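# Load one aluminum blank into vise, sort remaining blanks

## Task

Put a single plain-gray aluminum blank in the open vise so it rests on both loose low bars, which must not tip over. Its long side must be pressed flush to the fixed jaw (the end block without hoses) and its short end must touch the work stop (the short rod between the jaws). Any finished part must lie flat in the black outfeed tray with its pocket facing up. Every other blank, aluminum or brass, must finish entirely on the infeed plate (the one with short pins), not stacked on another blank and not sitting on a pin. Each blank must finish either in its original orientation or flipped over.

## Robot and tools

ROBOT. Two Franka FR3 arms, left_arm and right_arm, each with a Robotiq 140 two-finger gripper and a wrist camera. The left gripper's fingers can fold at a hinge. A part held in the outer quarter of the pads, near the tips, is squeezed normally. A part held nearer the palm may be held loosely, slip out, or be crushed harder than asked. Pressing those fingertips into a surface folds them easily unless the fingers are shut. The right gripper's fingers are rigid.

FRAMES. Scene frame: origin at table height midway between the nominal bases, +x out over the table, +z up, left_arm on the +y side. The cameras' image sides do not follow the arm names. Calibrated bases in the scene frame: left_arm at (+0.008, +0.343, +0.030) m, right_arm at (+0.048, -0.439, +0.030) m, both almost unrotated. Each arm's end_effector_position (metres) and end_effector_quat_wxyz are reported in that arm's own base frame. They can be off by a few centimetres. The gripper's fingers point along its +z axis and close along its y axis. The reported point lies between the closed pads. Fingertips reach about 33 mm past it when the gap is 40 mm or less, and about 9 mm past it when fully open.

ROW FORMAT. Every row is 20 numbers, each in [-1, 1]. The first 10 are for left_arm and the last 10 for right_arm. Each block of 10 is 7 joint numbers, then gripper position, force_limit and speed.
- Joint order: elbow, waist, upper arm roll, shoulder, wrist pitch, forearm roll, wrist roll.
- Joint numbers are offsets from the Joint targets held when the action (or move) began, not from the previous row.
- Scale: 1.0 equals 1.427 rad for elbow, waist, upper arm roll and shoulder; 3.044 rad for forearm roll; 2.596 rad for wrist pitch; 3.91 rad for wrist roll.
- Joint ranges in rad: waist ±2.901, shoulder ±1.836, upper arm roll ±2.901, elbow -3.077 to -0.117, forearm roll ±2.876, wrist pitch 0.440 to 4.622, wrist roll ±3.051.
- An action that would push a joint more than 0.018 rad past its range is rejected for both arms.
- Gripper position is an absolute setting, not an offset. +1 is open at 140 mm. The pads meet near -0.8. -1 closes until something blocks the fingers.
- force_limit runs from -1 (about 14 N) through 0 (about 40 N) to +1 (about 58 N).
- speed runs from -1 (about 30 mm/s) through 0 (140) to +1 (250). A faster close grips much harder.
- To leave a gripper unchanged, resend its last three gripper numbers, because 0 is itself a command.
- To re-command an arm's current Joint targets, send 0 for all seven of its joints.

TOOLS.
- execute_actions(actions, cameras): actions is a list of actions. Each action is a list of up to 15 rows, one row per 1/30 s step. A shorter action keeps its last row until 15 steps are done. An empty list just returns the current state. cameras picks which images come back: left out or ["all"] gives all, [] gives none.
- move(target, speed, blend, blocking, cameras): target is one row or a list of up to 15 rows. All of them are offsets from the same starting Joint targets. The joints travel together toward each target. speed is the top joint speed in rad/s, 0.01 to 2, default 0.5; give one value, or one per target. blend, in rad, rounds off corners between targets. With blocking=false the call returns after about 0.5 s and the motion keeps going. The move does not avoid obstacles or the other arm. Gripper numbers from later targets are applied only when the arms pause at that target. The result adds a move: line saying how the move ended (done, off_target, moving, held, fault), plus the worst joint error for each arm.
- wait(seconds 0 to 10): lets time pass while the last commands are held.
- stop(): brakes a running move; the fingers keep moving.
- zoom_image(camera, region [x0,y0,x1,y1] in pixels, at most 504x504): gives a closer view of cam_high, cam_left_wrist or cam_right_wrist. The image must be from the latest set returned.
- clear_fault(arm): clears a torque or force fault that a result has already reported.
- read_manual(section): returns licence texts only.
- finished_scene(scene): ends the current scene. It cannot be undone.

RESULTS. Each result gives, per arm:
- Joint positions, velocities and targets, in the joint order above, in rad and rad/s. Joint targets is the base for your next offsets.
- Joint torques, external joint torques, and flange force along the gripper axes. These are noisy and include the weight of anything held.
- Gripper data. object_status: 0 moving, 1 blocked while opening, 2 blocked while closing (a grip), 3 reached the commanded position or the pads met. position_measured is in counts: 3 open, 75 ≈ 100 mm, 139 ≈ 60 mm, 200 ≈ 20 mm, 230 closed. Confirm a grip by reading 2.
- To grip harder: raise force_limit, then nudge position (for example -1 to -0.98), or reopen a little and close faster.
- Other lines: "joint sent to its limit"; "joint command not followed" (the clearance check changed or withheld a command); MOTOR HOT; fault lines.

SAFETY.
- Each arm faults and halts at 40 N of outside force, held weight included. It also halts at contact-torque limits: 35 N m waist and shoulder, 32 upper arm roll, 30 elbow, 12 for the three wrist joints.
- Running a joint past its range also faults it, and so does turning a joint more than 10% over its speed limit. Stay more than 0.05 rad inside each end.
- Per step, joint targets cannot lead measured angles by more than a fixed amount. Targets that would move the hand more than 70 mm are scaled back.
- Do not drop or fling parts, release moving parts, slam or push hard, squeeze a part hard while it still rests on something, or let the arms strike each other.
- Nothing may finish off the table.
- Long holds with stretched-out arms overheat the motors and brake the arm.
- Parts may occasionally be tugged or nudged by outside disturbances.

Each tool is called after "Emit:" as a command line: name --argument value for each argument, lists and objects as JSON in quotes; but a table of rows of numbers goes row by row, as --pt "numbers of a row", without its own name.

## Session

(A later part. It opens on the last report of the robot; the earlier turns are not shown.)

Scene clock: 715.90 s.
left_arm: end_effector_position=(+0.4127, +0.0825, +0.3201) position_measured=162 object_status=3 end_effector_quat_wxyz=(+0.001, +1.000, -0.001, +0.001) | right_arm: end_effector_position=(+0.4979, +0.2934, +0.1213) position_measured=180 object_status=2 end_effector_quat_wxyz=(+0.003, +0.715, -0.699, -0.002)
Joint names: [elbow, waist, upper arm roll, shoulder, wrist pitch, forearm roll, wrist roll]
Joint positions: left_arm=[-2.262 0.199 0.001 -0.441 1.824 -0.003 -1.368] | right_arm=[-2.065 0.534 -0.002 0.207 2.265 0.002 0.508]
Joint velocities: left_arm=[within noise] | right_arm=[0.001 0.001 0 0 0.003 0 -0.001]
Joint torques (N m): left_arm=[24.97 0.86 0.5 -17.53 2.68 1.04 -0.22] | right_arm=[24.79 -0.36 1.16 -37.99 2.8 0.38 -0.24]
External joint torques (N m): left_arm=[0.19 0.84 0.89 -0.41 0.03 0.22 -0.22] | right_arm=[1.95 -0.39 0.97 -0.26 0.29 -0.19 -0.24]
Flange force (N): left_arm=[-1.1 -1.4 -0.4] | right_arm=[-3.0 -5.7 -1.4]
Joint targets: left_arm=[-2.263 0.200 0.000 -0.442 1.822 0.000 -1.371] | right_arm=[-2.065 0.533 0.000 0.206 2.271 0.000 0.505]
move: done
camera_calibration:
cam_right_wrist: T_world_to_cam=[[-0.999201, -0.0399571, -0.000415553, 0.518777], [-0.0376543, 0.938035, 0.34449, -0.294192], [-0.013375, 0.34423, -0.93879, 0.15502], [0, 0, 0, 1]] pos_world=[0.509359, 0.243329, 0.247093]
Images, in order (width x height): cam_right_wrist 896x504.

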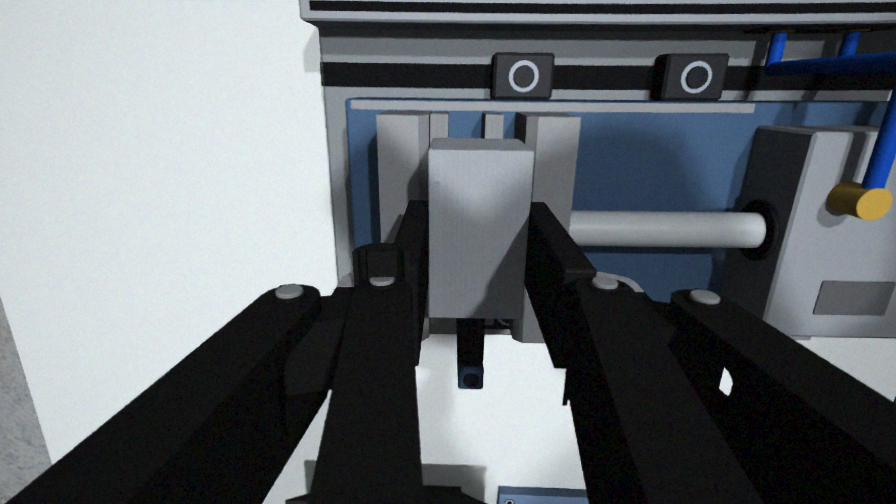

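Emit:
move --target '[0, 0, 0, 0, 0, 0, 0, -0.26, -0.05, -1, -0.00685, 0, 0, 0.01273, 0.01076, 0, 0, -1, -0.05, -1]' --speed 0.04 --cameras '["cam_right_wrist"]'

Scene clock: 753.17 s.
left_arm: end_effector_position=(+0.4127, +0.0825, +0.3201) position_measured=162 object_status=3 end_effector_quat_wxyz=(+0.001, +1.000, -0.001, +0.001) | right_arm: end_effector_position=(+0.4981, +0.2935, +0.1092) position_measured=180 object_status=2 end_effector_quat_wxyz=(+0.003, +0.715, -0.699, -0.002)
Joint names: [elbow, waist, upper arm roll, shoulder, wrist pitch, forearm roll, wrist roll]
Joint positions: left_arm=[-2.262 0.199 0.001 -0.441 1.824 -0.003 -1.368] | right_arm=[-2.075 0.534 -0.002 0.225 2.293 0.002 0.508]
Joint velocities: left_arm=[within noise] | right_arm=[-0.001 0 0 -0.001 0.003 -0.001 0.002]
Joint torques (N m): left_arm=[24.98 0.87 0.44 -17.53 2.68 1.05 -0.23] | right_arm=[24.45 -0.31 1.25 -38.07 2.94 0.37 -0.26]
External joint torques (N m): left_arm=[0.27 0.84 0.82 -0.51 0.05 0.22 -0.23] | right_arm=[1.99 -0.34 1.04 -0.18 0.45 -0.19 -0.26]
Flange force (N): left_arm=[-1.1 -1.3 -0.6] | right_arm=[-3.1 -5.9 -0.8]
Joint targets: left_arm=[-2.263 0.200 0.000 -0.442 1.822 0.000 -1.371] | right_arm=[-2.075 0.533 0.000 0.224 2.299 0.000 0.505]
move: done
camera_calibration:
cam_right_wrist: T_world_to_cam=[[-0.999198, -0.0400344, -0.000969012, 0.519001], [-0.0379146, 0.937947, 0.3447, -0.290003], [-0.012891, 0.34446, -0.938712, 0.143393], [0, 0, 0, 1]] pos_world=[0.509438, 0.243392, 0.235072]
Images, in order (width x height): cam_right_wrist 896x504.

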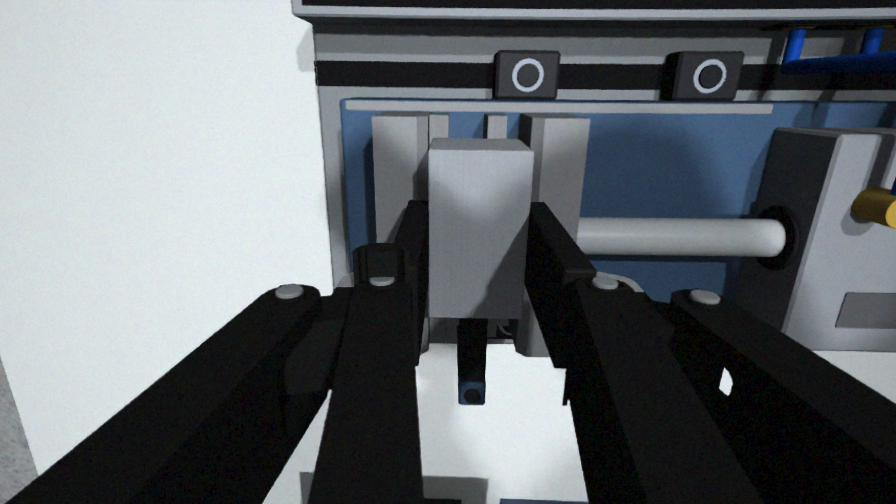

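Emit:
zoom_image --camera "cam_right_wrist" --region '[370, 100, 470, 160]'

Emit:
zoom_image --camera "cam_right_wrist" --region '[480, 100, 580, 160]'

Emit:
zoom_image --camera "cam_right_wrist" --region '[400, 290, 600, 410]'

Scaled by 5.040 from the camera's 896x504 image, which has a finer 1280x720 frame.

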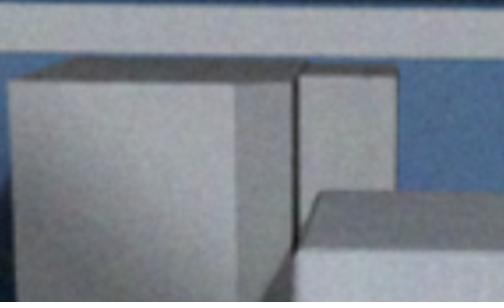

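Scaled by 5.040 from the camera's 896x504 image, which has a finer 1280x720 frame.

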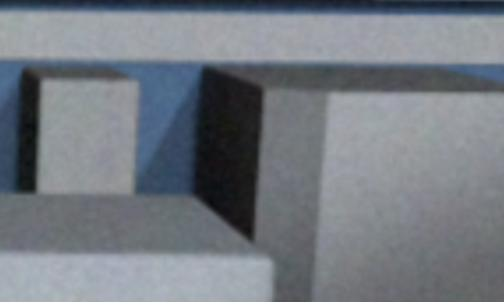

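Scaled by 2.520 from the camera's 896x504 image, which has a finer 1280x720 frame.

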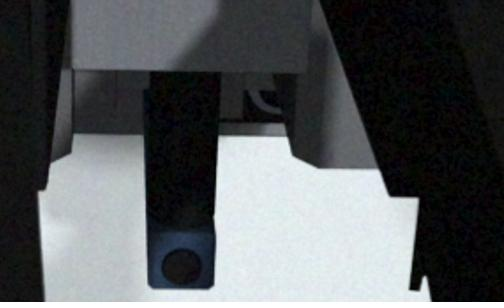

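Emit:
execute_actions --actions '[[[0, 0, 0, 0, 0, 0, 0, -0.26, -0.05, -1, 0.002326, -0.000612, 0, 0.001611, -0.000393, 0, -0.000223, -1, -0.05, -1]], [[0, 0, 0, 0, 0, 0, 0, -0.26, -0.05, -1, 0.002326, -0.000612, 0, 0.001611, -0.000393, 0, -0.000223, -1, -0.05, -1]], [[0, 0, 0, 0, 0, 0, 0, -0.26, -0.05, -1, 0.002326, -0.000612, 0, 0.001611, -0.000393, 0, -0.000223, -1, -0.05, -1]]]' --cameras '["cam_right_wrist"]'

Scene clock: 767.40 s.
left_arm: end_effector_position=(+0.4127, +0.0825, +0.3201) position_measured=162 object_status=3 end_effector_quat_wxyz=(+0.001, +1.000, -0.001, +0.001) | right_arm: end_effector_position=(+0.4998, +0.2940, +0.1079) position_measured=180 object_status=2 end_effector_quat_wxyz=(+0.003, +0.716, -0.699, -0.002)
Joint names: [elbow, waist, upper arm roll, shoulder, wrist pitch, forearm roll, wrist roll]
Joint positions: left_arm=[-2.262 0.199 0.001 -0.441 1.824 -0.003 -1.368] | right_arm=[-2.069 0.533 -0.001 0.232 2.294 0.002 0.506]
Joint velocities: within noise
Joint torques (N m): left_arm=[24.97 0.88 0.47 -17.51 2.69 1.05 -0.19] | right_arm=[25.75 -1.09 0.92 -38.22 3.07 0.35 -0.26]
External joint torques (N m): left_arm=[0.26 0.83 0.83 -0.48 0.06 0.23 -0.19] | right_arm=[3.18 -1.24 0.59 0.04 0.55 -0.2 -0.26]
External joint torques at the end of the 1st action: left_arm=[0.22 0.88 0.87 -0.38 0.05 0.21 -0.25] | right_arm=[2.5 -0.71 0.97 0.18 0.17 -0.22 -0.21]
External joint torques at the end of the 2nd action: left_arm=[0.23 0.85 0.89 -0.42 0.05 0.22 -0.2] | right_arm=[2.82 -0.51 1.24 0.16 0.12 -0.2 -0.31]
Flange force (N): left_arm=[-1.1 -1.4 -0.6] | right_arm=[-4.4 -10.9 -1.1]
Flange force at the end of the 1st action (N): left_arm=[-0.9 -1.4 -0.5] | right_arm=[-4.3 -8.9 -1.2]
Flange force at the end of the 2nd action (N): left_arm=[-1.0 -1.4 -0.5] | right_arm=[-5.1 -9.9 -1.6]
Joint targets: left_arm=[-2.263 0.200 0.000 -0.442 1.822 0.000 -1.371] | right_arm=[-2.065 0.530 0.000 0.231 2.296 0.000 0.502]
Step readings (joint positions of left_arm | right_arm; steps 1 to 15: 1st action; 16 to 30: 2nd action; 31 to 45: 3rd action):
0: [-2.262 0.199 0.001 -0.441 1.824 -0.003 -1.368] | [-2.075 0.534 -0.002 0.225 2.294 0.002 0.508]
1: [-2.262 0.199 0.001 -0.441 1.824 -0.003 -1.368] | [-2.075 0.534 -0.002 0.225 2.294 0.002 0.508]
2: [-2.262 0.199 0.001 -0.441 1.824 -0.003 -1.368] | [-2.075 0.534 -0.002 0.225 2.294 0.002 0.508]
4: [-2.262 0.199 0.001 -0.441 1.824 -0.003 -1.368] | [-2.075 0.534 -0.002 0.226 2.294 0.002 0.508]
8: [-2.262 0.199 0.001 -0.441 1.824 -0.003 -1.368] | [-2.075 0.534 -0.002 0.227 2.294 0.002 0.507]
15: [-2.262 0.199 0.001 -0.441 1.824 -0.003 -1.368] | [-2.075 0.534 -0.002 0.227 2.294 0.002 0.507]
16: [-2.262 0.199 0.001 -0.441 1.824 -0.003 -1.368] | [-2.074 0.534 -0.002 0.227 2.294 0.002 0.507]
17: [-2.262 0.199 0.001 -0.441 1.824 -0.003 -1.368] | [-2.074 0.534 -0.002 0.228 2.294 0.002 0.507]
19: [-2.262 0.199 0.001 -0.441 1.824 -0.003 -1.368] | [-2.072 0.533 -0.002 0.229 2.294 0.002 0.507]
23: [-2.262 0.199 0.001 -0.441 1.824 -0.003 -1.368] | [-2.072 0.533 -0.002 0.229 2.294 0.002 0.507]
30: [-2.262 0.199 0.001 -0.441 1.824 -0.003 -1.368] | [-2.071 0.533 -0.002 0.229 2.294 0.002 0.506]
31: [-2.262 0.199 0.001 -0.441 1.824 -0.003 -1.368] | [-2.071 0.533 -0.002 0.229 2.294 0.002 0.506]
32: [-2.262 0.199 0.001 -0.441 1.824 -0.003 -1.368] | [-2.070 0.533 -0.002 0.230 2.294 0.002 0.506]
34: [-2.262 0.199 0.001 -0.441 1.824 -0.003 -1.368] | [-2.069 0.533 -0.002 0.231 2.294 0.002 0.506]
38: [-2.262 0.199 0.001 -0.441 1.824 -0.003 -1.368] | [-2.069 0.533 -0.002 0.232 2.294 0.002 0.506]
45: [-2.262 0.199 0.001 -0.441 1.824 -0.003 -1.368] | [-2.069 0.533 -0.001 0.232 2.294 0.002 0.506]
camera_calibration:
cam_right_wrist: T_world_to_cam=[[-0.999145, -0.041338, -0.00083784, 0.5211], [-0.0390926, 0.937888, 0.34473, -0.289336], [-0.0134646, 0.344468, -0.938702, 0.142243], [0, 0, 0, 1]] pos_world=[0.511259, 0.243908, 0.233703]
Images, in order (width x height): cam_right_wrist 896x504.

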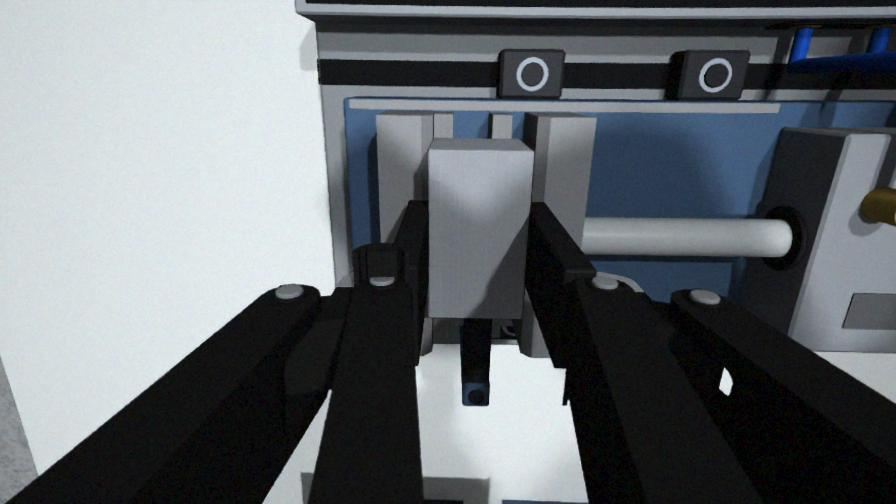

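Emit:
zoom_image --camera "cam_right_wrist" --region '[400, 100, 480, 160]'

Emit:
zoom_image --camera "cam_right_wrist" --region '[400, 290, 520, 370]'

Scaled by 6.300 from the camera's 896x504 image, which has a finer 1280x720 frame.

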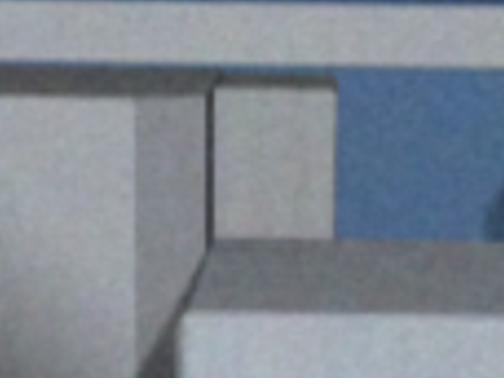

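Scaled by 4.200 from the camera's 896x504 image, which has a finer 1280x720 frame.

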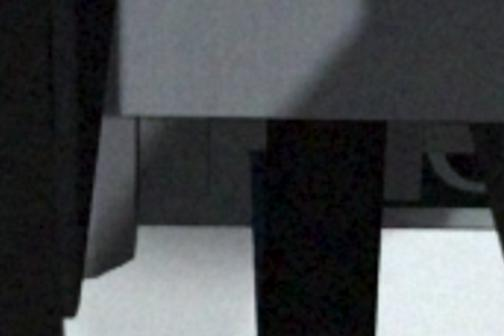

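Emit:
execute_actions --actions '[[[0, 0, 0, 0, 0, 0, 0, -0.26, -0.05, -1, 0.001319, 0.001056, 0, 0.00091, -0.000225, 0, 0.000385, -1, -0.05, -1]], [[0, 0, 0, 0, 0, 0, 0, -0.26, -0.05, -1, 0.001319, 0.001056, 0, 0.00091, -0.000225, 0, 0.000385, -1, -0.05, -1]], [[0, 0, 0, 0, 0, 0, 0, -0.26, -0.05, -1, 0.001319, 0.001056, 0, 0.00091, -0.000225, 0, 0.000385, -1, -0.05, -1]], [[0, 0, 0, 0, 0, 0, 0, -0.26, -0.05, -1, 0.001319, 0.001056, 0, 0.00091, -0.000225, 0, 0.000385, -1, -0.05, -1]]]' --cameras '["cam_right_wrist"]'

Scene clock: 787.30 s.
left_arm: end_effector_position=(+0.4127, +0.0825, +0.3201) position_measured=162 object_status=3 end_effector_quat_wxyz=(+0.001, +1.000, -0.001, +0.001) | right_arm: end_effector_position=(+0.4998, +0.2959, +0.1069) position_measured=180 object_status=2 end_effector_quat_wxyz=(+0.004, +0.716, -0.698, -0.002)
Joint names: [elbow, waist, upper arm roll, shoulder, wrist pitch, forearm roll, wrist roll]
Joint positions: left_arm=[-2.262 0.199 0.001 -0.441 1.824 -0.003 -1.368] | right_arm=[-2.062 0.535 -0.001 0.238 2.291 0.002 0.506]
Joint velocities: within noise
Joint torques (N m): left_arm=[24.99 0.9 0.51 -17.49 2.7 1.04 -0.18] | right_arm=[26.39 0.05 0.88 -38.87 3.2 0.36 0.01]
External joint torques (N m): left_arm=[0.22 0.92 0.95 -0.38 0.06 0.23 -0.18] | right_arm=[3.88 0.19 0.81 -0.5 0.7 -0.19 0.01]
External joint torques at the end of the 1st action: left_arm=[0.32 0.9 0.89 -0.48 0.06 0.23 -0.21] | right_arm=[3.64 -0.61 0.77 -0.18 0.59 -0.19 -0.14]
External joint torques at the end of the 2nd action: left_arm=[0.26 0.84 0.89 -0.39 0.06 0.23 -0.21] | right_arm=[3.78 -0.55 0.45 -0.17 0.72 -0.2 -0.07]
External joint torques at the end of the 3rd action: left_arm=[0.15 0.86 0.86 -0.32 0.05 0.21 -0.17] | right_arm=[3.89 0.05 0.65 -0.34 0.7 -0.18 -0.01]
Flange force (N): left_arm=[-0.9 -1.6 -0.4] | right_arm=[-6.9 -10.8 -2.1]
Flange force at the end of the 1st action (N): left_arm=[-1.0 -1.5 -0.7] | right_arm=[-5.9 -11.4 -1.7]
Flange force at the end of the 2nd action (N): left_arm=[-0.8 -1.5 -0.5] | right_arm=[-6.0 -11.8 -1.5]
Flange force at the end of the 3rd action (N): left_arm=[-0.9 -1.5 -0.3] | right_arm=[-6.8 -11.4 -1.9]
Joint targets: left_arm=[-2.263 0.200 0.000 -0.442 1.822 0.000 -1.371] | right_arm=[-2.058 0.536 0.000 0.236 2.294 0.000 0.508]
Step readings (joint positions of left_arm | right_arm; steps 1 to 15: 1st action; 16 to 30: 2nd action; 31 to 45: 3rd action; 46 to 60: 4th action):
0: [-2.262 0.199 0.001 -0.441 1.824 -0.003 -1.368] | [-2.069 0.533 -0.001 0.232 2.294 0.002 0.506]
1: [-2.262 0.199 0.001 -0.441 1.824 -0.003 -1.368] | [-2.069 0.533 -0.001 0.232 2.294 0.002 0.506]
2: [-2.262 0.199 0.001 -0.441 1.824 -0.003 -1.368] | [-2.068 0.533 -0.001 0.232 2.294 0.002 0.506]
4: [-2.262 0.199 0.001 -0.441 1.824 -0.003 -1.368] | [-2.068 0.533 -0.001 0.233 2.294 0.002 0.506]
8: [-2.262 0.199 0.001 -0.441 1.824 -0.003 -1.368] | [-2.068 0.533 -0.001 0.233 2.293 0.002 0.506]
15: [-2.262 0.199 0.001 -0.441 1.824 -0.003 -1.368] | [-2.068 0.533 -0.001 0.233 2.293 0.002 0.506]
16: [-2.262 0.199 0.001 -0.441 1.824 -0.003 -1.368] | [-2.068 0.533 -0.001 0.233 2.293 0.002 0.506]
17: [-2.262 0.199 0.001 -0.441 1.824 -0.003 -1.368] | [-2.067 0.533 -0.001 0.234 2.293 0.002 0.506]
19: [-2.262 0.199 0.001 -0.441 1.824 -0.003 -1.368] | [-2.067 0.533 -0.001 0.234 2.292 0.002 0.506]
23: [-2.262 0.199 0.001 -0.441 1.824 -0.003 -1.368] | [-2.066 0.533 -0.001 0.235 2.292 0.002 0.506]
30: [-2.262 0.199 0.001 -0.441 1.824 -0.003 -1.368] | [-2.066 0.533 -0.001 0.235 2.292 0.002 0.506]
31: [-2.262 0.199 0.001 -0.441 1.824 -0.003 -1.368] | [-2.066 0.533 -0.001 0.235 2.292 0.002 0.506]
32: [-2.262 0.199 0.001 -0.441 1.824 -0.003 -1.368] | [-2.066 0.533 -0.001 0.235 2.292 0.002 0.506]
34: [-2.262 0.199 0.001 -0.441 1.824 -0.003 -1.368] | [-2.065 0.533 -0.001 0.236 2.292 0.002 0.506]
38: [-2.262 0.199 0.001 -0.441 1.824 -0.003 -1.368] | [-2.065 0.534 -0.001 0.236 2.291 0.002 0.506]
45: [-2.262 0.199 0.001 -0.441 1.824 -0.003 -1.368] | [-2.064 0.534 -0.001 0.236 2.291 0.002 0.506]
46: [-2.262 0.199 0.001 -0.441 1.824 -0.003 -1.368] | [-2.064 0.534 -0.001 0.236 2.291 0.002 0.506]
47: [-2.262 0.199 0.001 -0.441 1.824 -0.003 -1.368] | [-2.064 0.534 -0.001 0.237 2.291 0.002 0.506]
49: [-2.262 0.199 0.001 -0.441 1.824 -0.003 -1.368] | [-2.063 0.535 -0.001 0.237 2.291 0.002 0.506]
53: [-2.262 0.199 0.001 -0.441 1.824 -0.003 -1.368] | [-2.063 0.535 -0.001 0.238 2.291 0.002 0.506]
60: [-2.262 0.199 0.001 -0.441 1.824 -0.003 -1.368] | [-2.063 0.535 -0.001 0.238 2.291 0.002 0.506]
camera_calibration:
cam_right_wrist: T_world_to_cam=[[-0.999063, -0.0432407, 0.00161704, 0.521423], [-0.0400534, 0.93827, 0.343577, -0.290263], [-0.0163737, 0.34319, -0.939123, 0.142539], [0, 0, 0, 1]] pos_world=[0.511643, 0.245974, 0.232746]
Images, in order (width x height): cam_right_wrist 896x504.

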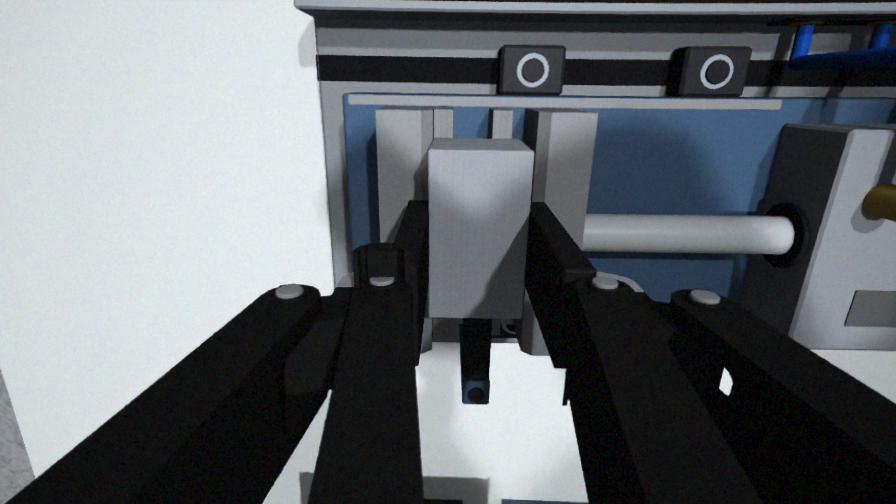

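Emit:
execute_actions --actions '[[[0, 0, 0, 0, 0, 0, 0, -0.26, -0.05, -1, 0.001319, 0.001056, 0, 0.00091, -0.000225, 0, 0.000385, -1, -0.05, -1]], [[0, 0, 0, 0, 0, 0, 0, -0.26, -0.05, -1, 0.001319, 0.001056, 0, 0.00091, -0.000225, 0, 0.000385, -1, -0.05, -1]], [[0, 0, 0, 0, 0, 0, 0, -0.26, -0.05, -1, 0.001319, 0.001056, 0, 0.00091, -0.000225, 0, 0.000385, -1, -0.05, -1]]]' --cameras '["cam_right_wrist"]'

Scene clock: 812.03 s.
left_arm: end_effector_position=(+0.4127, +0.0825, +0.3201) position_measured=162 object_status=3 end_effector_quat_wxyz=(+0.001, +1.000, -0.001, +0.001) | right_arm: end_effector_position=(+0.4997, +0.2989, +0.1068) position_measured=180 object_status=2 end_effector_quat_wxyz=(+0.004, +0.716, -0.698, -0.002)
Joint names: [elbow, waist, upper arm roll, shoulder, wrist pitch, forearm roll, wrist roll]
Joint positions: left_arm=[-2.263 0.199 0.001 -0.441 1.824 -0.003 -1.368] | right_arm=[-2.057 0.54 -0.001 0.242 2.289 0.002 0.511]
Joint velocities: within noise
Joint torques (N m): left_arm=[24.98 0.88 0.49 -17.46 2.69 1.05 -0.2] | right_arm=[26.41 0.09 0.87 -39.1 3.18 0.38 -0.01]
External joint torques (N m): left_arm=[0.12 0.95 0.98 -0.29 0.03 0.24 -0.2] | right_arm=[3.91 0.24 0.8 -0.69 0.68 -0.18 -0.02]
External joint torques at the end of the 1st action: left_arm=[0.05 0.84 0.85 -0.19 0.04 0.23 -0.2] | right_arm=[4.08 -0.02 0.62 -0.75 0.71 -0.21 -0.09]
External joint torques at the end of the 2nd action: left_arm=[0.24 0.87 0.96 -0.44 0.07 0.22 -0.14] | right_arm=[3.86 0.12 0.81 -0.6 0.68 -0.2 0.01]
Flange force (N): left_arm=[-0.9 -1.7 -0.3] | right_arm=[-6.8 -10.5 -2.5]
Flange force at the end of the 1st action (N): left_arm=[-0.7 -1.5 -0.1] | right_arm=[-6.5 -11.2 -2.6]
Flange force at the end of the 2nd action (N): left_arm=[-1.1 -1.7 -0.5] | right_arm=[-6.7 -10.6 -2.3]
Joint targets: left_arm=[-2.263 0.200 0.000 -0.442 1.822 0.000 -1.371] | right_arm=[-2.052 0.541 0.000 0.240 2.292 0.000 0.513]
Step readings (joint positions of left_arm | right_arm; steps 1 to 15: 1st action; 16 to 30: 2nd action; 31 to 45: 3rd action):
0: [-2.263 0.199 0.001 -0.441 1.824 -0.003 -1.368] | [-2.062 0.535 -0.001 0.238 2.291 0.002 0.507]
1: [-2.263 0.199 0.001 -0.441 1.824 -0.003 -1.368] | [-2.062 0.535 -0.001 0.238 2.290 0.002 0.507]
2: [-2.263 0.199 0.001 -0.441 1.824 -0.003 -1.368] | [-2.062 0.535 -0.001 0.238 2.290 0.002 0.507]
4: [-2.263 0.199 0.001 -0.441 1.824 -0.003 -1.368] | [-2.061 0.536 -0.001 0.239 2.290 0.002 0.507]
8: [-2.263 0.199 0.001 -0.441 1.824 -0.003 -1.368] | [-2.061 0.537 -0.001 0.239 2.290 0.002 0.507]
15: [-2.263 0.199 0.001 -0.441 1.824 -0.003 -1.368] | [-2.061 0.537 -0.001 0.239 2.290 0.002 0.508]
16: [-2.263 0.199 0.001 -0.441 1.824 -0.003 -1.368] | [-2.061 0.537 -0.001 0.239 2.290 0.002 0.508]
17: [-2.263 0.199 0.001 -0.441 1.824 -0.003 -1.368] | [-2.060 0.537 -0.001 0.240 2.290 0.002 0.508]
19: [-2.263 0.199 0.001 -0.441 1.824 -0.003 -1.368] | [-2.059 0.538 -0.001 0.240 2.290 0.002 0.508]
23: [-2.263 0.199 0.001 -0.441 1.824 -0.003 -1.368] | [-2.059 0.538 -0.001 0.240 2.290 0.002 0.509]
30: [-2.263 0.199 0.001 -0.441 1.824 -0.003 -1.368] | [-2.059 0.538 -0.001 0.240 2.290 0.002 0.509]
31: [-2.263 0.199 0.001 -0.441 1.824 -0.003 -1.368] | [-2.059 0.538 -0.001 0.241 2.290 0.002 0.509]
32: [-2.263 0.199 0.001 -0.441 1.824 -0.003 -1.368] | [-2.058 0.538 -0.001 0.241 2.289 0.002 0.510]
34: [-2.263 0.199 0.001 -0.441 1.824 -0.003 -1.368] | [-2.058 0.539 -0.001 0.241 2.289 0.002 0.510]
38: [-2.263 0.199 0.001 -0.441 1.824 -0.003 -1.368] | [-2.057 0.540 -0.001 0.242 2.289 0.002 0.510]
45: [-2.263 0.199 0.001 -0.441 1.824 -0.003 -1.368] | [-2.057 0.540 -0.001 0.242 2.289 0.002 0.511]
camera_calibration:
cam_right_wrist: T_world_to_cam=[[-0.999057, -0.0433861, 0.00168768, 0.521465], [-0.0401671, 0.938295, 0.343495, -0.292994], [-0.0164864, 0.343103, -0.939153, 0.141516], [0, 0, 0, 1]] pos_world=[0.511538, 0.248985, 0.232666]
Images, in order (width x height): cam_right_wrist 896x504.

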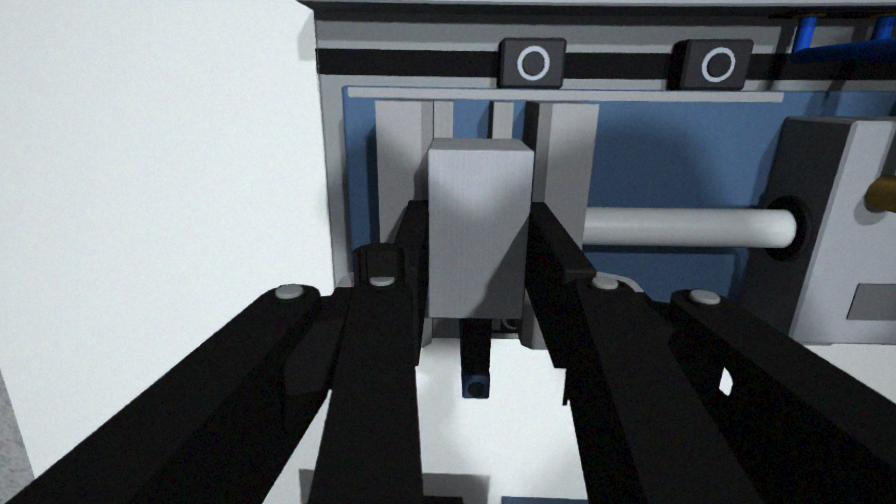

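Emit:
execute_actions --actions '[[[0,0,0,0,0,0,0,-0.26,-0.05,-1,0.001319,0.001056,0,0.00091,-0.000225,0,0.000385,-1,-0.05,-1]]]' --cameras '[]'

Scene clock: 832.40 s.
left_arm: end_effector_position=(+0.4127, +0.0825, +0.3201) position_measured=162 object_status=3 end_effector_quat_wxyz=(+0.001, +1.000, -0.001, +0.001) | right_arm: end_effector_position=(+0.4997, +0.2999, +0.1068) position_measured=180 object_status=2 end_effector_quat_wxyz=(+0.004, +0.716, -0.698, -0.002)
Joint names: [elbow, waist, upper arm roll, shoulder, wrist pitch, forearm roll, wrist roll]
Joint positions: left_arm=[-2.263 0.199 0.001 -0.441 1.824 -0.003 -1.368] | right_arm=[-2.055 0.541 -0.001 0.243 2.288 0.002 0.512]
Joint velocities: within noise
Joint torques (N m): left_arm=[24.96 0.89 0.46 -17.47 2.69 1.04 -0.21] | right_arm=[26.4 0.06 0.87 -39.13 3.21 0.38 0.03]
External joint torques (N m): left_arm=[0.21 0.94 0.93 -0.37 0.05 0.23 -0.21] | right_arm=[3.85 -0.02 0.6 -0.59 0.7 -0.18 0.03]
Flange force (N): left_arm=[-0.9 -1.6 -0.4] | right_arm=[-6.5 -10.7 -2.2]
Joint targets: left_arm=[-2.263 0.200 0.000 -0.442 1.822 0.000 -1.371] | right_arm=[-2.050 0.543 0.000 0.242 2.292 0.000 0.514]
Step readings (joint positions of left_arm | right_arm):
0: [-2.263 0.199 0.001 -0.441 1.824 -0.003 -1.368] | [-2.057 0.540 -0.001 0.242 2.289 0.002 0.511]
1: [-2.263 0.199 0.001 -0.441 1.824 -0.003 -1.368] | [-2.057 0.540 -0.001 0.242 2.289 0.002 0.511]
2: [-2.263 0.199 0.001 -0.441 1.824 -0.003 -1.368] | [-2.056 0.540 -0.001 0.242 2.289 0.002 0.511]
4: [-2.263 0.199 0.001 -0.441 1.824 -0.003 -1.368] | [-2.056 0.541 -0.001 0.243 2.289 0.002 0.512]
8: [-2.263 0.199 0.001 -0.441 1.824 -0.003 -1.368] | [-2.055 0.541 -0.001 0.243 2.289 0.002 0.512]
15: [-2.263 0.199 0.001 -0.441 1.824 -0.003 -1.368] | [-2.055 0.541 -0.001 0.243 2.289 0.002 0.512]
No camera images: "cameras" was empty.

Emit:
execute_actions --actions '[[[0,0,0,0,0,0,0,-0.26,-0.05,-1,0.001319,0.001056,0,0.00091,-0.000225,0,0.000385,-1,-0.05,-1]],[[0,0,0,0,0,0,0,-0.26,-0.05,-1,0.001319,0.001056,0,0.00091,-0.000225,0,0.000385,-1,-0.05,-1]]]' --cameras '["cam_right_wrist"]'

Scene clock: 835.27 s.
left_arm: end_effector_position=(+0.4127, +0.0825, +0.3201) position_measured=162 object_status=3 end_effector_quat_wxyz=(+0.001, +1.000, -0.001, +0.001) | right_arm: end_effector_position=(+0.4996, +0.3019, +0.1068) position_measured=180 object_status=2 end_effector_quat_wxyz=(+0.004, +0.716, -0.698, -0.002)
Joint names: [elbow, waist, upper arm roll, shoulder, wrist pitch, forearm roll, wrist roll]
Joint positions: left_arm=[-2.263 0.199 0.001 -0.441 1.824 -0.003 -1.368] | right_arm=[-2.051 0.544 -0.001 0.246 2.287 0.002 0.515]
Joint velocities: within noise
Joint torques (N m): left_arm=[24.97 0.81 0.47 -17.53 2.7 1.04 -0.22] | right_arm=[26.42 -0.02 0.8 -39.21 3.18 0.37 0.03]
External joint torques (N m): left_arm=[0.21 0.84 0.92 -0.44 0.06 0.23 -0.22] | right_arm=[3.88 -0.01 0.61 -0.56 0.68 -0.18 0.03]
External joint torques at the end of the 1st action: left_arm=[0.18 0.9 0.92 -0.27 0.05 0.23 -0.17] | right_arm=[4.03 -0.13 0.47 -0.64 0.7 -0.2 0.02]
Flange force (N): left_arm=[-1.1 -1.4 -0.4] | right_arm=[-6.7 -10.9 -2.3]
Flange force at the end of the 1st action (N): left_arm=[-0.7 -1.7 -0.3] | right_arm=[-6.6 -11.3 -2.5]
Joint targets: left_arm=[-2.263 0.200 0.000 -0.442 1.822 0.000 -1.371] | right_arm=[-2.046 0.546 0.000 0.244 2.290 0.000 0.517]
Step readings (joint positions of left_arm | right_arm; steps 1 to 15: 1st action; 16 to 30: 2nd action):
0: [-2.263 0.199 0.001 -0.441 1.824 -0.003 -1.368] | [-2.055 0.541 -0.001 0.243 2.288 0.002 0.513]
1: [-2.263 0.199 0.001 -0.441 1.824 -0.003 -1.368] | [-2.055 0.541 -0.001 0.243 2.288 0.002 0.513]
2: [-2.263 0.199 0.001 -0.441 1.824 -0.003 -1.368] | [-2.054 0.541 -0.001 0.244 2.288 0.002 0.513]
4: [-2.263 0.199 0.001 -0.441 1.824 -0.003 -1.368] | [-2.054 0.542 -0.001 0.244 2.288 0.002 0.513]
8: [-2.263 0.199 0.001 -0.441 1.824 -0.003 -1.368] | [-2.053 0.543 -0.001 0.244 2.288 0.002 0.513]
15: [-2.263 0.199 0.001 -0.441 1.824 -0.003 -1.368] | [-2.053 0.543 -0.001 0.244 2.288 0.002 0.514]
16: [-2.263 0.199 0.001 -0.441 1.824 -0.003 -1.368] | [-2.053 0.543 -0.001 0.244 2.288 0.002 0.514]
17: [-2.263 0.199 0.001 -0.441 1.824 -0.003 -1.368] | [-2.053 0.543 -0.001 0.245 2.288 0.002 0.514]
19: [-2.263 0.199 0.001 -0.441 1.824 -0.003 -1.368] | [-2.052 0.544 -0.001 0.245 2.288 0.002 0.514]
23: [-2.263 0.199 0.001 -0.441 1.824 -0.003 -1.368] | [-2.051 0.544 -0.001 0.246 2.287 0.002 0.515]
30: [-2.263 0.199 0.001 -0.441 1.824 -0.003 -1.368] | [-2.051 0.544 -0.001 0.246 2.287 0.002 0.515]
camera_calibration:
cam_right_wrist: T_world_to_cam=[[-0.999057, -0.0433938, 0.00168984, 0.521479], [-0.0401745, 0.938313, 0.343445, -0.295816], [-0.016489, 0.343053, -0.939171, 0.140488], [0, 0, 0, 1]] pos_world=[0.511419, 0.252002, 0.232658]
Images, in order (width x height): cam_right_wrist 896x504.

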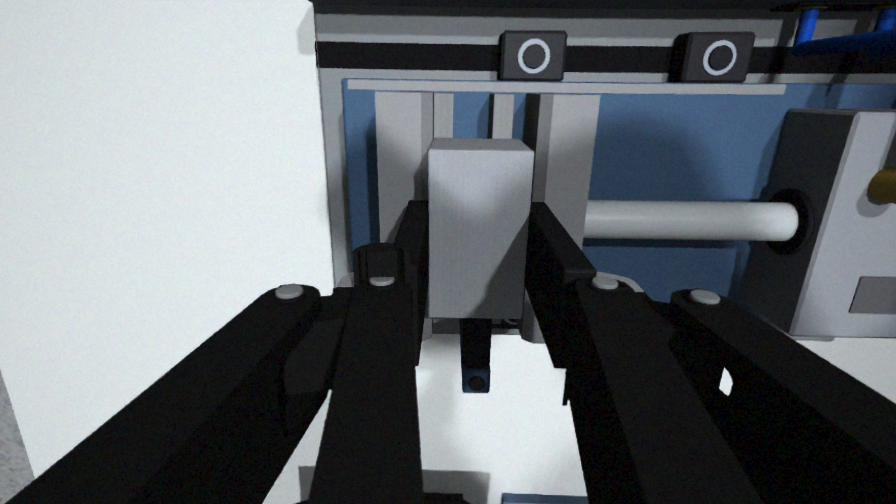

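Emit:
zoom_image --camera "cam_right_wrist" --region '[360, 100, 640, 400]'

Scaled by 1.680 from the camera's 896x504 image, which has a finer 1280x720 frame.

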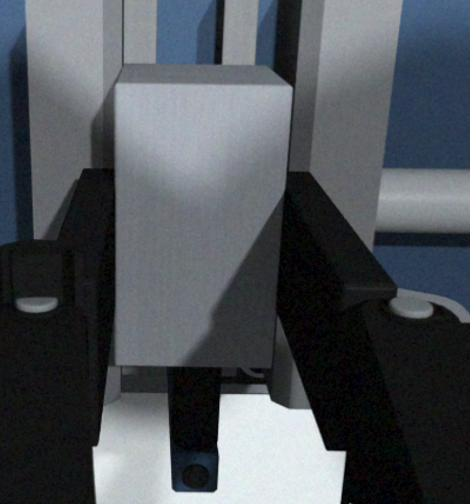

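Emit:
execute_actions --actions '[[[0,0,0,0,0,0,0,-0.26,-0.05,-1,0.001319,0.001056,0,0.00091,-0.000225,0,0.000385,-1,-0.05,-1]],[[0,0,0,0,0,0,0,-0.26,-0.05,-1,0.001319,0.001056,0,0.00091,-0.000225,0,0.000385,-1,-0.05,-1]],[[0,0,0,0,0,0,0,-0.26,-0.05,-1,0.001319,0.001056,0,0.00091,-0.000225,0,0.000385,-1,-0.05,-1]]]' --cameras '[]'

Scene clock: 844.70 s.
left_arm: end_effector_position=(+0.4127, +0.0825, +0.3201) position_measured=162 object_status=3 end_effector_quat_wxyz=(+0.001, +1.000, -0.001, +0.001) | right_arm: end_effector_position=(+0.4994, +0.3050, +0.1068) position_measured=180 object_status=2 end_effector_quat_wxyz=(+0.004, +0.716, -0.698, -0.002)
Joint names: [elbow, waist, upper arm roll, shoulder, wrist pitch, forearm roll, wrist roll]
Joint positions: left_arm=[-2.263 0.199 0.001 -0.441 1.824 -0.003 -1.368] | right_arm=[-2.046 0.549 -0.001 0.25 2.286 0.002 0.52]
Joint velocities: within noise
Joint torques (N m): left_arm=[24.95 0.87 0.46 -17.49 2.69 1.05 -0.21] | right_arm=[26.56 0.01 0.86 -39.37 3.19 0.37 0.02]
External joint torques (N m): left_arm=[0.18 0.87 0.87 -0.38 0.05 0.23 -0.21] | right_arm=[4.01 0.13 0.77 -0.64 0.69 -0.19 0.02]
External joint torques at the end of the 1st action: left_arm=[0.12 0.84 0.92 -0.3 0.04 0.24 -0.22] | right_arm=[4.13 -0.03 0.67 -0.58 0.69 -0.17 -0.04]
External joint torques at the end of the 2nd action: left_arm=[0.19 0.91 0.97 -0.37 0.05 0.23 -0.21] | right_arm=[3.95 -0.05 0.6 -0.6 0.68 -0.19 0.03]
Flange force (N): left_arm=[-1.0 -1.4 -0.4] | right_arm=[-7.1 -11.0 -2.5]
Flange force at the end of the 1st action (N): left_arm=[-0.9 -1.5 -0.2] | right_arm=[-7.1 -11.7 -2.5]
Flange force at the end of the 2nd action (N): left_arm=[-1.0 -1.6 -0.4] | right_arm=[-6.8 -11.0 -2.4]
Joint targets: left_arm=[-2.263 0.200 0.000 -0.442 1.822 0.000 -1.371] | right_arm=[-2.041 0.550 0.000 0.248 2.289 0.000 0.522]
Step readings (joint positions of left_arm | right_arm; steps 1 to 15: 1st action; 16 to 30: 2nd action; 31 to 45: 3rd action):
0: [-2.263 0.199 0.001 -0.441 1.824 -0.003 -1.368] | [-2.051 0.544 -0.001 0.246 2.287 0.002 0.516]
1: [-2.263 0.199 0.001 -0.441 1.824 -0.003 -1.368] | [-2.051 0.544 -0.001 0.246 2.287 0.002 0.516]
2: [-2.263 0.199 0.001 -0.441 1.824 -0.003 -1.368] | [-2.051 0.544 -0.001 0.246 2.287 0.002 0.516]
4: [-2.263 0.199 0.001 -0.441 1.824 -0.003 -1.368] | [-2.050 0.545 -0.001 0.247 2.287 0.002 0.516]
8: [-2.263 0.199 0.001 -0.441 1.824 -0.003 -1.368] | [-2.050 0.546 -0.001 0.247 2.287 0.002 0.516]
15: [-2.263 0.199 0.001 -0.441 1.824 -0.003 -1.368] | [-2.049 0.546 -0.001 0.247 2.287 0.002 0.517]
16: [-2.263 0.199 0.001 -0.441 1.824 -0.003 -1.368] | [-2.049 0.546 -0.001 0.247 2.287 0.002 0.517]
17: [-2.263 0.199 0.001 -0.441 1.824 -0.003 -1.368] | [-2.049 0.546 -0.001 0.247 2.286 0.002 0.517]
19: [-2.263 0.199 0.001 -0.441 1.824 -0.003 -1.368] | [-2.048 0.547 -0.001 0.248 2.286 0.002 0.517]
23: [-2.263 0.199 0.001 -0.441 1.824 -0.003 -1.368] | [-2.048 0.547 -0.001 0.248 2.286 0.002 0.518]
30: [-2.263 0.199 0.001 -0.441 1.824 -0.003 -1.368] | [-2.048 0.547 -0.001 0.248 2.286 0.002 0.518]
31: [-2.263 0.199 0.001 -0.441 1.824 -0.003 -1.368] | [-2.047 0.547 -0.001 0.248 2.286 0.002 0.518]
32: [-2.263 0.199 0.001 -0.441 1.824 -0.003 -1.368] | [-2.047 0.547 -0.001 0.249 2.286 0.002 0.519]
34: [-2.263 0.199 0.001 -0.441 1.824 -0.003 -1.368] | [-2.046 0.548 -0.001 0.249 2.286 0.002 0.519]
38: [-2.263 0.199 0.001 -0.441 1.824 -0.003 -1.368] | [-2.046 0.549 -0.001 0.249 2.286 0.002 0.519]
45: [-2.263 0.199 0.001 -0.441 1.824 -0.003 -1.368] | [-2.046 0.549 -0.001 0.250 2.286 0.002 0.520]
No camera images: "cameras" was empty.

Emit:
execute_actions --actions '[]' --cameras '["cam_right_wrist", "cam_high"]'

Emit:
zoom_image --camera "cam_right_wrist" --region '[400, 280, 560, 410]'

Scene clock: 847.77 s.
left_arm: end_effector_position=(+0.4126, +0.0825, +0.3201) position_measured=162 object_status=3 end_effector_quat_wxyz=(+0.001, +1.000, -0.001, +0.001) | right_arm: end_effector_position=(+0.4995, +0.3050, +0.1068) position_measured=180 object_status=2 end_effector_quat_wxyz=(+0.005, +0.716, -0.698, -0.002)
Joint names: [elbow, waist, upper arm roll, shoulder, wrist pitch, forearm roll, wrist roll]
Joint positions: left_arm=[-2.263 0.199 0.001 -0.441 1.824 -0.003 -1.368] | right_arm=[-2.045 0.549 -0.001 0.25 2.285 0.002 0.52]
Joint velocities: within noise
Joint torques (N m): left_arm=[25.01 0.86 0.47 -17.47 2.71 1.06 -0.19] | right_arm=[26.34 -0.07 0.82 -39.55 3.21 0.36 0]
External joint torques (N m): left_arm=[0.29 0.84 0.88 -0.48 0.08 0.24 -0.19] | right_arm=[3.73 0.03 0.71 -0.7 0.7 -0.2 0]
Flange force (N): left_arm=[-1.0 -1.5 -0.6] | right_arm=[-6.3 -10.0 -2.3]
Joint targets: left_arm=[-2.263 0.200 0.000 -0.442 1.822 0.000 -1.371] | right_arm=[-2.041 0.550 0.000 0.248 2.289 0.000 0.522]
Tool commands: left_gripper/position=-0.26 left_gripper/force_limit=-0.05 left_gripper/speed=-1.0 right_gripper/position=-1.0 right_gripper/force_limit=-0.05 right_gripper/speed=-1.0
camera_calibration:
cam_right_wrist: T_world_to_cam=[[-0.999069, -0.043108, 0.00178122, 0.521413], [-0.0398764, 0.938362, 0.343347, -0.298829], [-0.0164724, 0.342956, -0.939207, 0.139451], [0, 0, 0, 1]] pos_world=[0.511308, 0.255062, 0.232647]
Images, in order (width x height): cam_high 896x504, cam_right_wrist 896x504.

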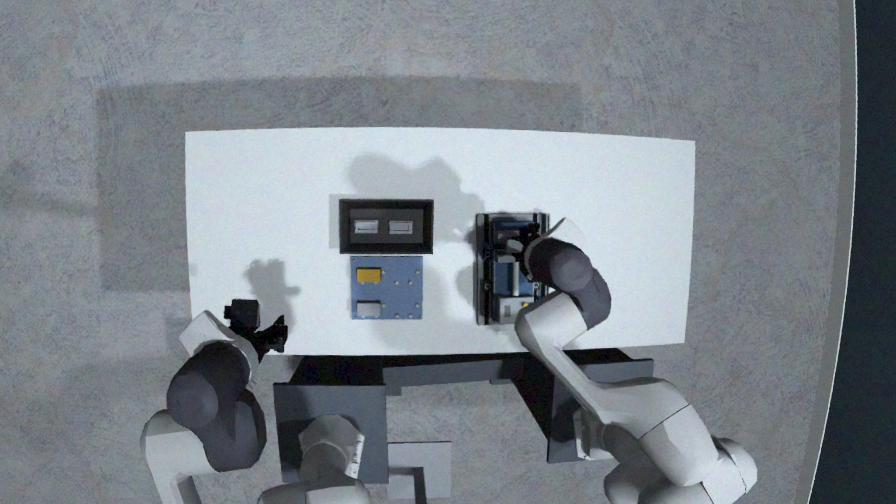

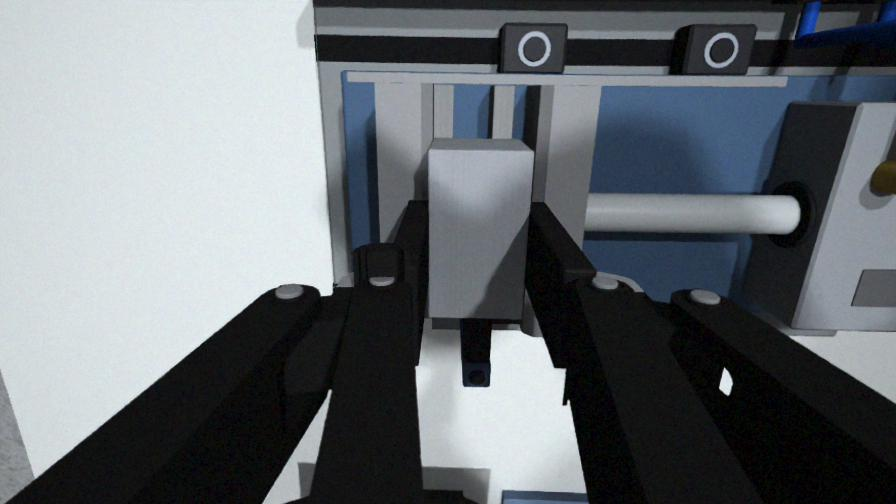

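Scaled by 3.150 from the camera's 896x504 image, which has a finer 1280x720 frame.

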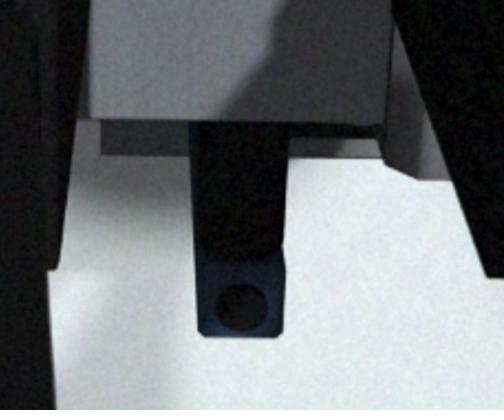

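Emit:
execute_actions --actions '[[[0,0,0,0,0,0,0,-0.26,-0.05,-1,0.001319,0.001056,0,0.00091,-0.000225,0,0.000385,-1,-0.05,-1]],[[0,0,0,0,0,0,0,-0.26,-0.05,-1,0.001319,0.001056,0,0.00091,-0.000225,0,0.000385,-1,-0.05,-1]],[[0,0,0,0,0,0,0,-0.26,-0.05,-1,0.001319,0.001056,0,0.00091,-0.000225,0,0.000385,-1,-0.05,-1]]]' --cameras '["cam_right_wrist"]'

Scene clock: 860.37 s.
left_arm: end_effector_position=(+0.4126, +0.0825, +0.3201) position_measured=162 object_status=3 end_effector_quat_wxyz=(+0.001, +1.000, -0.001, +0.001) | right_arm: end_effector_position=(+0.4995, +0.3056, +0.1067) position_measured=180 object_status=2 end_effector_quat_wxyz=(+0.006, +0.716, -0.698, -0.002)
Joint names: [elbow, waist, upper arm roll, shoulder, wrist pitch, forearm roll, wrist roll]
Joint positions: left_arm=[-2.263 0.199 0.001 -0.441 1.824 -0.003 -1.368] | right_arm=[-2.04 0.55 -0.002 0.253 2.281 0.001 0.523]
Joint velocities: within noise
Joint torques (N m): left_arm=[24.97 0.87 0.51 -17.49 2.7 1.05 -0.19] | right_arm=[26.78 1.81 2.38 -39.08 3.62 0.74 0.17]
External joint torques (N m): left_arm=[0.14 0.84 0.89 -0.33 0.05 0.23 -0.19] | right_arm=[4.14 1.9 2.25 -0.07 1.12 0.18 0.17]
External joint torques at the end of the 1st action: left_arm=[0.16 0.84 0.88 -0.35 0.04 0.22 -0.19] | right_arm=[4.07 0.38 1.27 -0.46 0.76 -0.16 0.05]
External joint torques at the end of the 2nd action: left_arm=[0.15 0.85 0.86 -0.29 0.04 0.23 -0.17] | right_arm=[4.08 1.4 1.96 -0.31 0.93 -0.01 0.03]
Flange force (N): left_arm=[-1.0 -1.5 -0.2] | right_arm=[-10.6 -10.8 -0.8]
Flange force at the end of the 1st action (N): left_arm=[-1.0 -1.4 -0.3] | right_arm=[-8.0 -11.2 -2.1]
Flange force at the end of the 2nd action (N): left_arm=[-0.8 -1.5 -0.3] | right_arm=[-9.4 -10.7 -1.5]
Joint targets: left_arm=[-2.263 0.200 0.000 -0.442 1.822 0.000 -1.371] | right_arm=[-2.035 0.555 0.000 0.252 2.287 0.000 0.526]
Step readings (joint positions of left_arm | right_arm; steps 1 to 15: 1st action; 16 to 30: 2nd action; 31 to 45: 3rd action):
0: [-2.263 0.199 0.001 -0.441 1.824 -0.003 -1.368] | [-2.045 0.549 -0.001 0.250 2.285 0.002 0.520]
1: [-2.263 0.199 0.001 -0.441 1.824 -0.003 -1.368] | [-2.045 0.549 -0.001 0.250 2.285 0.002 0.520]
2: [-2.263 0.199 0.001 -0.441 1.824 -0.003 -1.368] | [-2.045 0.549 -0.001 0.250 2.285 0.002 0.520]
4: [-2.263 0.199 0.001 -0.441 1.824 -0.003 -1.368] | [-2.044 0.549 -0.001 0.250 2.285 0.002 0.521]
8: [-2.263 0.199 0.001 -0.441 1.824 -0.003 -1.368] | [-2.044 0.549 -0.001 0.251 2.285 0.002 0.521]
15: [-2.263 0.199 0.001 -0.441 1.824 -0.003 -1.368] | [-2.044 0.549 -0.001 0.251 2.284 0.002 0.521]
16: [-2.263 0.199 0.001 -0.441 1.824 -0.003 -1.368] | [-2.044 0.549 -0.001 0.251 2.284 0.002 0.521]
17: [-2.263 0.199 0.001 -0.441 1.824 -0.003 -1.368] | [-2.043 0.549 -0.001 0.251 2.284 0.002 0.521]
19: [-2.263 0.199 0.001 -0.441 1.824 -0.003 -1.368] | [-2.043 0.550 -0.001 0.251 2.283 0.002 0.521]
23: [-2.263 0.199 0.001 -0.441 1.824 -0.003 -1.368] | [-2.042 0.550 -0.001 0.252 2.283 0.002 0.521]
30: [-2.263 0.199 0.001 -0.441 1.824 -0.003 -1.368] | [-2.042 0.550 -0.001 0.252 2.283 0.002 0.522]
31: [-2.263 0.199 0.001 -0.441 1.824 -0.003 -1.368] | [-2.042 0.550 -0.001 0.252 2.282 0.002 0.522]
32: [-2.263 0.199 0.001 -0.441 1.824 -0.003 -1.368] | [-2.042 0.550 -0.001 0.252 2.282 0.001 0.522]
34: [-2.263 0.199 0.001 -0.441 1.824 -0.003 -1.368] | [-2.041 0.550 -0.001 0.252 2.281 0.001 0.522]
38: [-2.263 0.199 0.001 -0.441 1.824 -0.003 -1.368] | [-2.041 0.550 -0.002 0.253 2.281 0.001 0.523]
45: [-2.263 0.199 0.001 -0.441 1.824 -0.003 -1.368] | [-2.040 0.550 -0.002 0.253 2.281 0.001 0.523]
camera_calibration:
cam_right_wrist: T_world_to_cam=[[-0.999076, -0.042831, 0.0035748, 0.521209], [-0.0390449, 0.939228, 0.341065, -0.299803], [-0.0179657, 0.340611, -0.940033, 0.140762], [0, 0, 0, 1]] pos_world=[0.511551, 0.255962, 0.23271]
Images, in order (width x height): cam_right_wrist 896x504.

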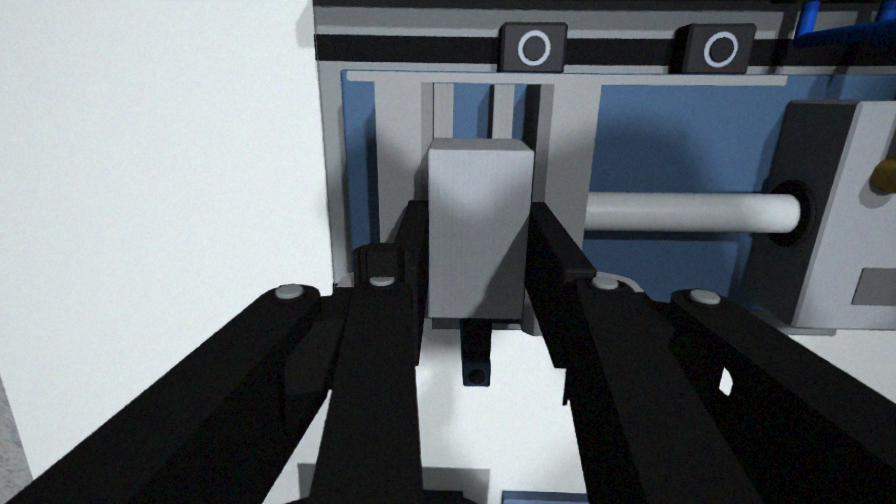

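Emit:
execute_actions --actions '[[[0,0,0,0,0,0,0,-0.26,-0.05,-1,0,0,0,0.0010,0.00055,0,0,-1,-0.05,-1]],[[0,0,0,0,0,0,0,-0.26,-0.05,-1,0,0,0,0.0010,0.00055,0,0,-1,-0.05,-1]]]' --cameras '[]'

Scene clock: 889.20 s.
left_arm: end_effector_position=(+0.4126, +0.0825, +0.3201) position_measured=162 object_status=3 end_effector_quat_wxyz=(+0.001, +1.000, -0.001, +0.001) | right_arm: end_effector_position=(+0.4996, +0.3056, +0.1060) position_measured=180 object_status=2 end_effector_quat_wxyz=(+0.007, +0.716, -0.698, -0.002)
Joint names: [elbow, waist, upper arm roll, shoulder, wrist pitch, forearm roll, wrist roll]
Joint positions: left_arm=[-2.263 0.199 0.001 -0.441 1.823 -0.003 -1.368] | right_arm=[-2.039 0.551 -0.002 0.255 2.28 0.001 0.524]
Joint velocities: within noise
Joint torques (N m): left_arm=[25 0.89 0.48 -17.51 2.7 1.03 -0.21] | right_arm=[25.93 1.74 2.39 -38.69 3.69 0.8 0.05]
External joint torques (N m): left_arm=[0.22 0.93 0.94 -0.45 0.05 0.21 -0.22] | right_arm=[3.34 1.63 2.09 0.32 1.19 0.24 0.05]
External joint torques at the end of the 1st action: left_arm=[0.17 0.95 0.94 -0.33 0.05 0.24 -0.2] | right_arm=[3.76 1.86 2.38 0.44 1.34 0.23 0.07]
Flange force (N): left_arm=[-1.1 -1.5 -0.5] | right_arm=[-8.9 -9.2 0.5]
Flange force at the end of the 1st action (N): left_arm=[-0.9 -1.6 -0.3] | right_arm=[-10.2 -10.5 0.7]
Joint targets: left_arm=[-2.263 0.200 0.000 -0.442 1.822 0.000 -1.371] | right_arm=[-2.035 0.555 0.000 0.255 2.290 0.000 0.526]
Step readings (joint positions of left_arm | right_arm; steps 1 to 15: 1st action; 16 to 30: 2nd action):
0: [-2.263 0.199 0.001 -0.441 1.823 -0.003 -1.368] | [-2.040 0.551 -0.002 0.253 2.280 0.001 0.523]
1: [-2.263 0.199 0.001 -0.441 1.823 -0.003 -1.368] | [-2.040 0.551 -0.002 0.253 2.280 0.001 0.523]
2: [-2.263 0.199 0.001 -0.441 1.823 -0.003 -1.368] | [-2.040 0.551 -0.002 0.253 2.280 0.001 0.523]
4: [-2.263 0.199 0.001 -0.441 1.823 -0.003 -1.368] | [-2.040 0.551 -0.002 0.253 2.280 0.001 0.523]
8: [-2.263 0.199 0.001 -0.441 1.823 -0.003 -1.368] | [-2.040 0.551 -0.002 0.253 2.280 0.001 0.523]
15: [-2.263 0.199 0.001 -0.441 1.823 -0.003 -1.368] | [-2.040 0.551 -0.002 0.253 2.280 0.001 0.524]
16: [-2.263 0.199 0.001 -0.441 1.823 -0.003 -1.368] | [-2.040 0.551 -0.002 0.254 2.280 0.001 0.524]
17: [-2.263 0.199 0.001 -0.441 1.823 -0.003 -1.368] | [-2.040 0.551 -0.002 0.254 2.280 0.001 0.524]
19: [-2.263 0.199 0.001 -0.441 1.823 -0.003 -1.368] | [-2.039 0.551 -0.002 0.254 2.280 0.001 0.524]
23: [-2.263 0.199 0.001 -0.441 1.823 -0.003 -1.368] | [-2.039 0.551 -0.002 0.255 2.280 0.001 0.524]
30: [-2.263 0.199 0.001 -0.441 1.823 -0.003 -1.368] | [-2.039 0.551 -0.002 0.255 2.280 0.001 0.524]
No camera images: "cameras" was empty.

Emit:
execute_actions --actions '[[[0,0,0,0,0,0,0,-0.26,-0.05,-1,0,0,0,0.0010,0.00055,0,0,-1,-0.05,-1]],[[0,0,0,0,0,0,0,-0.26,-0.05,-1,0,0,0,0.0010,0.00055,0,0,-1,-0.05,-1]]]' --cameras '[]'

Scene clock: 892.73 s.
left_arm: end_effector_position=(+0.4126, +0.0825, +0.3201) position_measured=162 object_status=3 end_effector_quat_wxyz=(+0.001, +1.000, -0.001, +0.001) | right_arm: end_effector_position=(+0.4996, +0.3056, +0.1046) position_measured=180 object_status=2 end_effector_quat_wxyz=(+0.007, +0.716, -0.698, -0.002)
Joint names: [elbow, waist, upper arm roll, shoulder, wrist pitch, forearm roll, wrist roll]
Joint positions: left_arm=[-2.263 0.199 0.001 -0.441 1.823 -0.003 -1.368] | right_arm=[-2.039 0.551 -0.002 0.258 2.282 0.001 0.524]
Joint velocities: within noise
Joint torques (N m): left_arm=[24.95 0.87 0.51 -17.48 2.69 1.05 -0.21] | right_arm=[25.71 1.65 2.33 -38.75 3.6 0.81 0.15]
External joint torques (N m): left_arm=[0.17 0.86 0.92 -0.38 0.05 0.23 -0.21] | right_arm=[3.11 1.64 2.11 0.31 1.1 0.25 0.15]
External joint torques at the end of the 1st action: left_arm=[0.22 0.87 0.91 -0.32 0.07 0.23 -0.19] | right_arm=[3.04 1.42 2.02 0.5 1.02 0.25 0.02]
Flange force (N): left_arm=[-1.0 -1.5 -0.3] | right_arm=[-8.7 -8.4 0.5]
Flange force at the end of the 1st action (N): left_arm=[-0.7 -1.6 -0.4] | right_arm=[-8.4 -9.0 0.7]
Joint targets: left_arm=[-2.263 0.200 0.000 -0.442 1.822 0.000 -1.371] | right_arm=[-2.035 0.555 0.000 0.258 2.293 0.000 0.526]
Step readings (joint positions of left_arm | right_arm; steps 1 to 15: 1st action; 16 to 30: 2nd action):
0: [-2.263 0.199 0.001 -0.441 1.823 -0.003 -1.368] | [-2.039 0.551 -0.002 0.255 2.280 0.001 0.524]
1: [-2.263 0.199 0.001 -0.441 1.823 -0.003 -1.368] | [-2.039 0.551 -0.002 0.255 2.280 0.001 0.524]
2: [-2.263 0.199 0.001 -0.441 1.823 -0.003 -1.368] | [-2.039 0.551 -0.002 0.255 2.280 0.001 0.524]
4: [-2.263 0.199 0.001 -0.441 1.823 -0.003 -1.368] | [-2.039 0.551 -0.002 0.256 2.281 0.001 0.524]
8: [-2.263 0.199 0.001 -0.441 1.823 -0.003 -1.368] | [-2.039 0.551 -0.002 0.256 2.281 0.001 0.524]
15: [-2.263 0.199 0.001 -0.441 1.823 -0.003 -1.368] | [-2.039 0.551 -0.002 0.256 2.281 0.001 0.524]
16: [-2.263 0.199 0.001 -0.441 1.823 -0.003 -1.368] | [-2.039 0.551 -0.002 0.256 2.281 0.001 0.524]
17: [-2.263 0.199 0.001 -0.441 1.823 -0.003 -1.368] | [-2.039 0.551 -0.002 0.256 2.281 0.001 0.524]
19: [-2.263 0.199 0.001 -0.441 1.823 -0.003 -1.368] | [-2.039 0.551 -0.002 0.257 2.281 0.001 0.524]
23: [-2.263 0.199 0.001 -0.441 1.823 -0.003 -1.368] | [-2.039 0.551 -0.002 0.258 2.282 0.001 0.524]
30: [-2.263 0.199 0.001 -0.441 1.823 -0.003 -1.368] | [-2.039 0.551 -0.002 0.258 2.282 0.001 0.524]
No camera images: "cameras" was empty.


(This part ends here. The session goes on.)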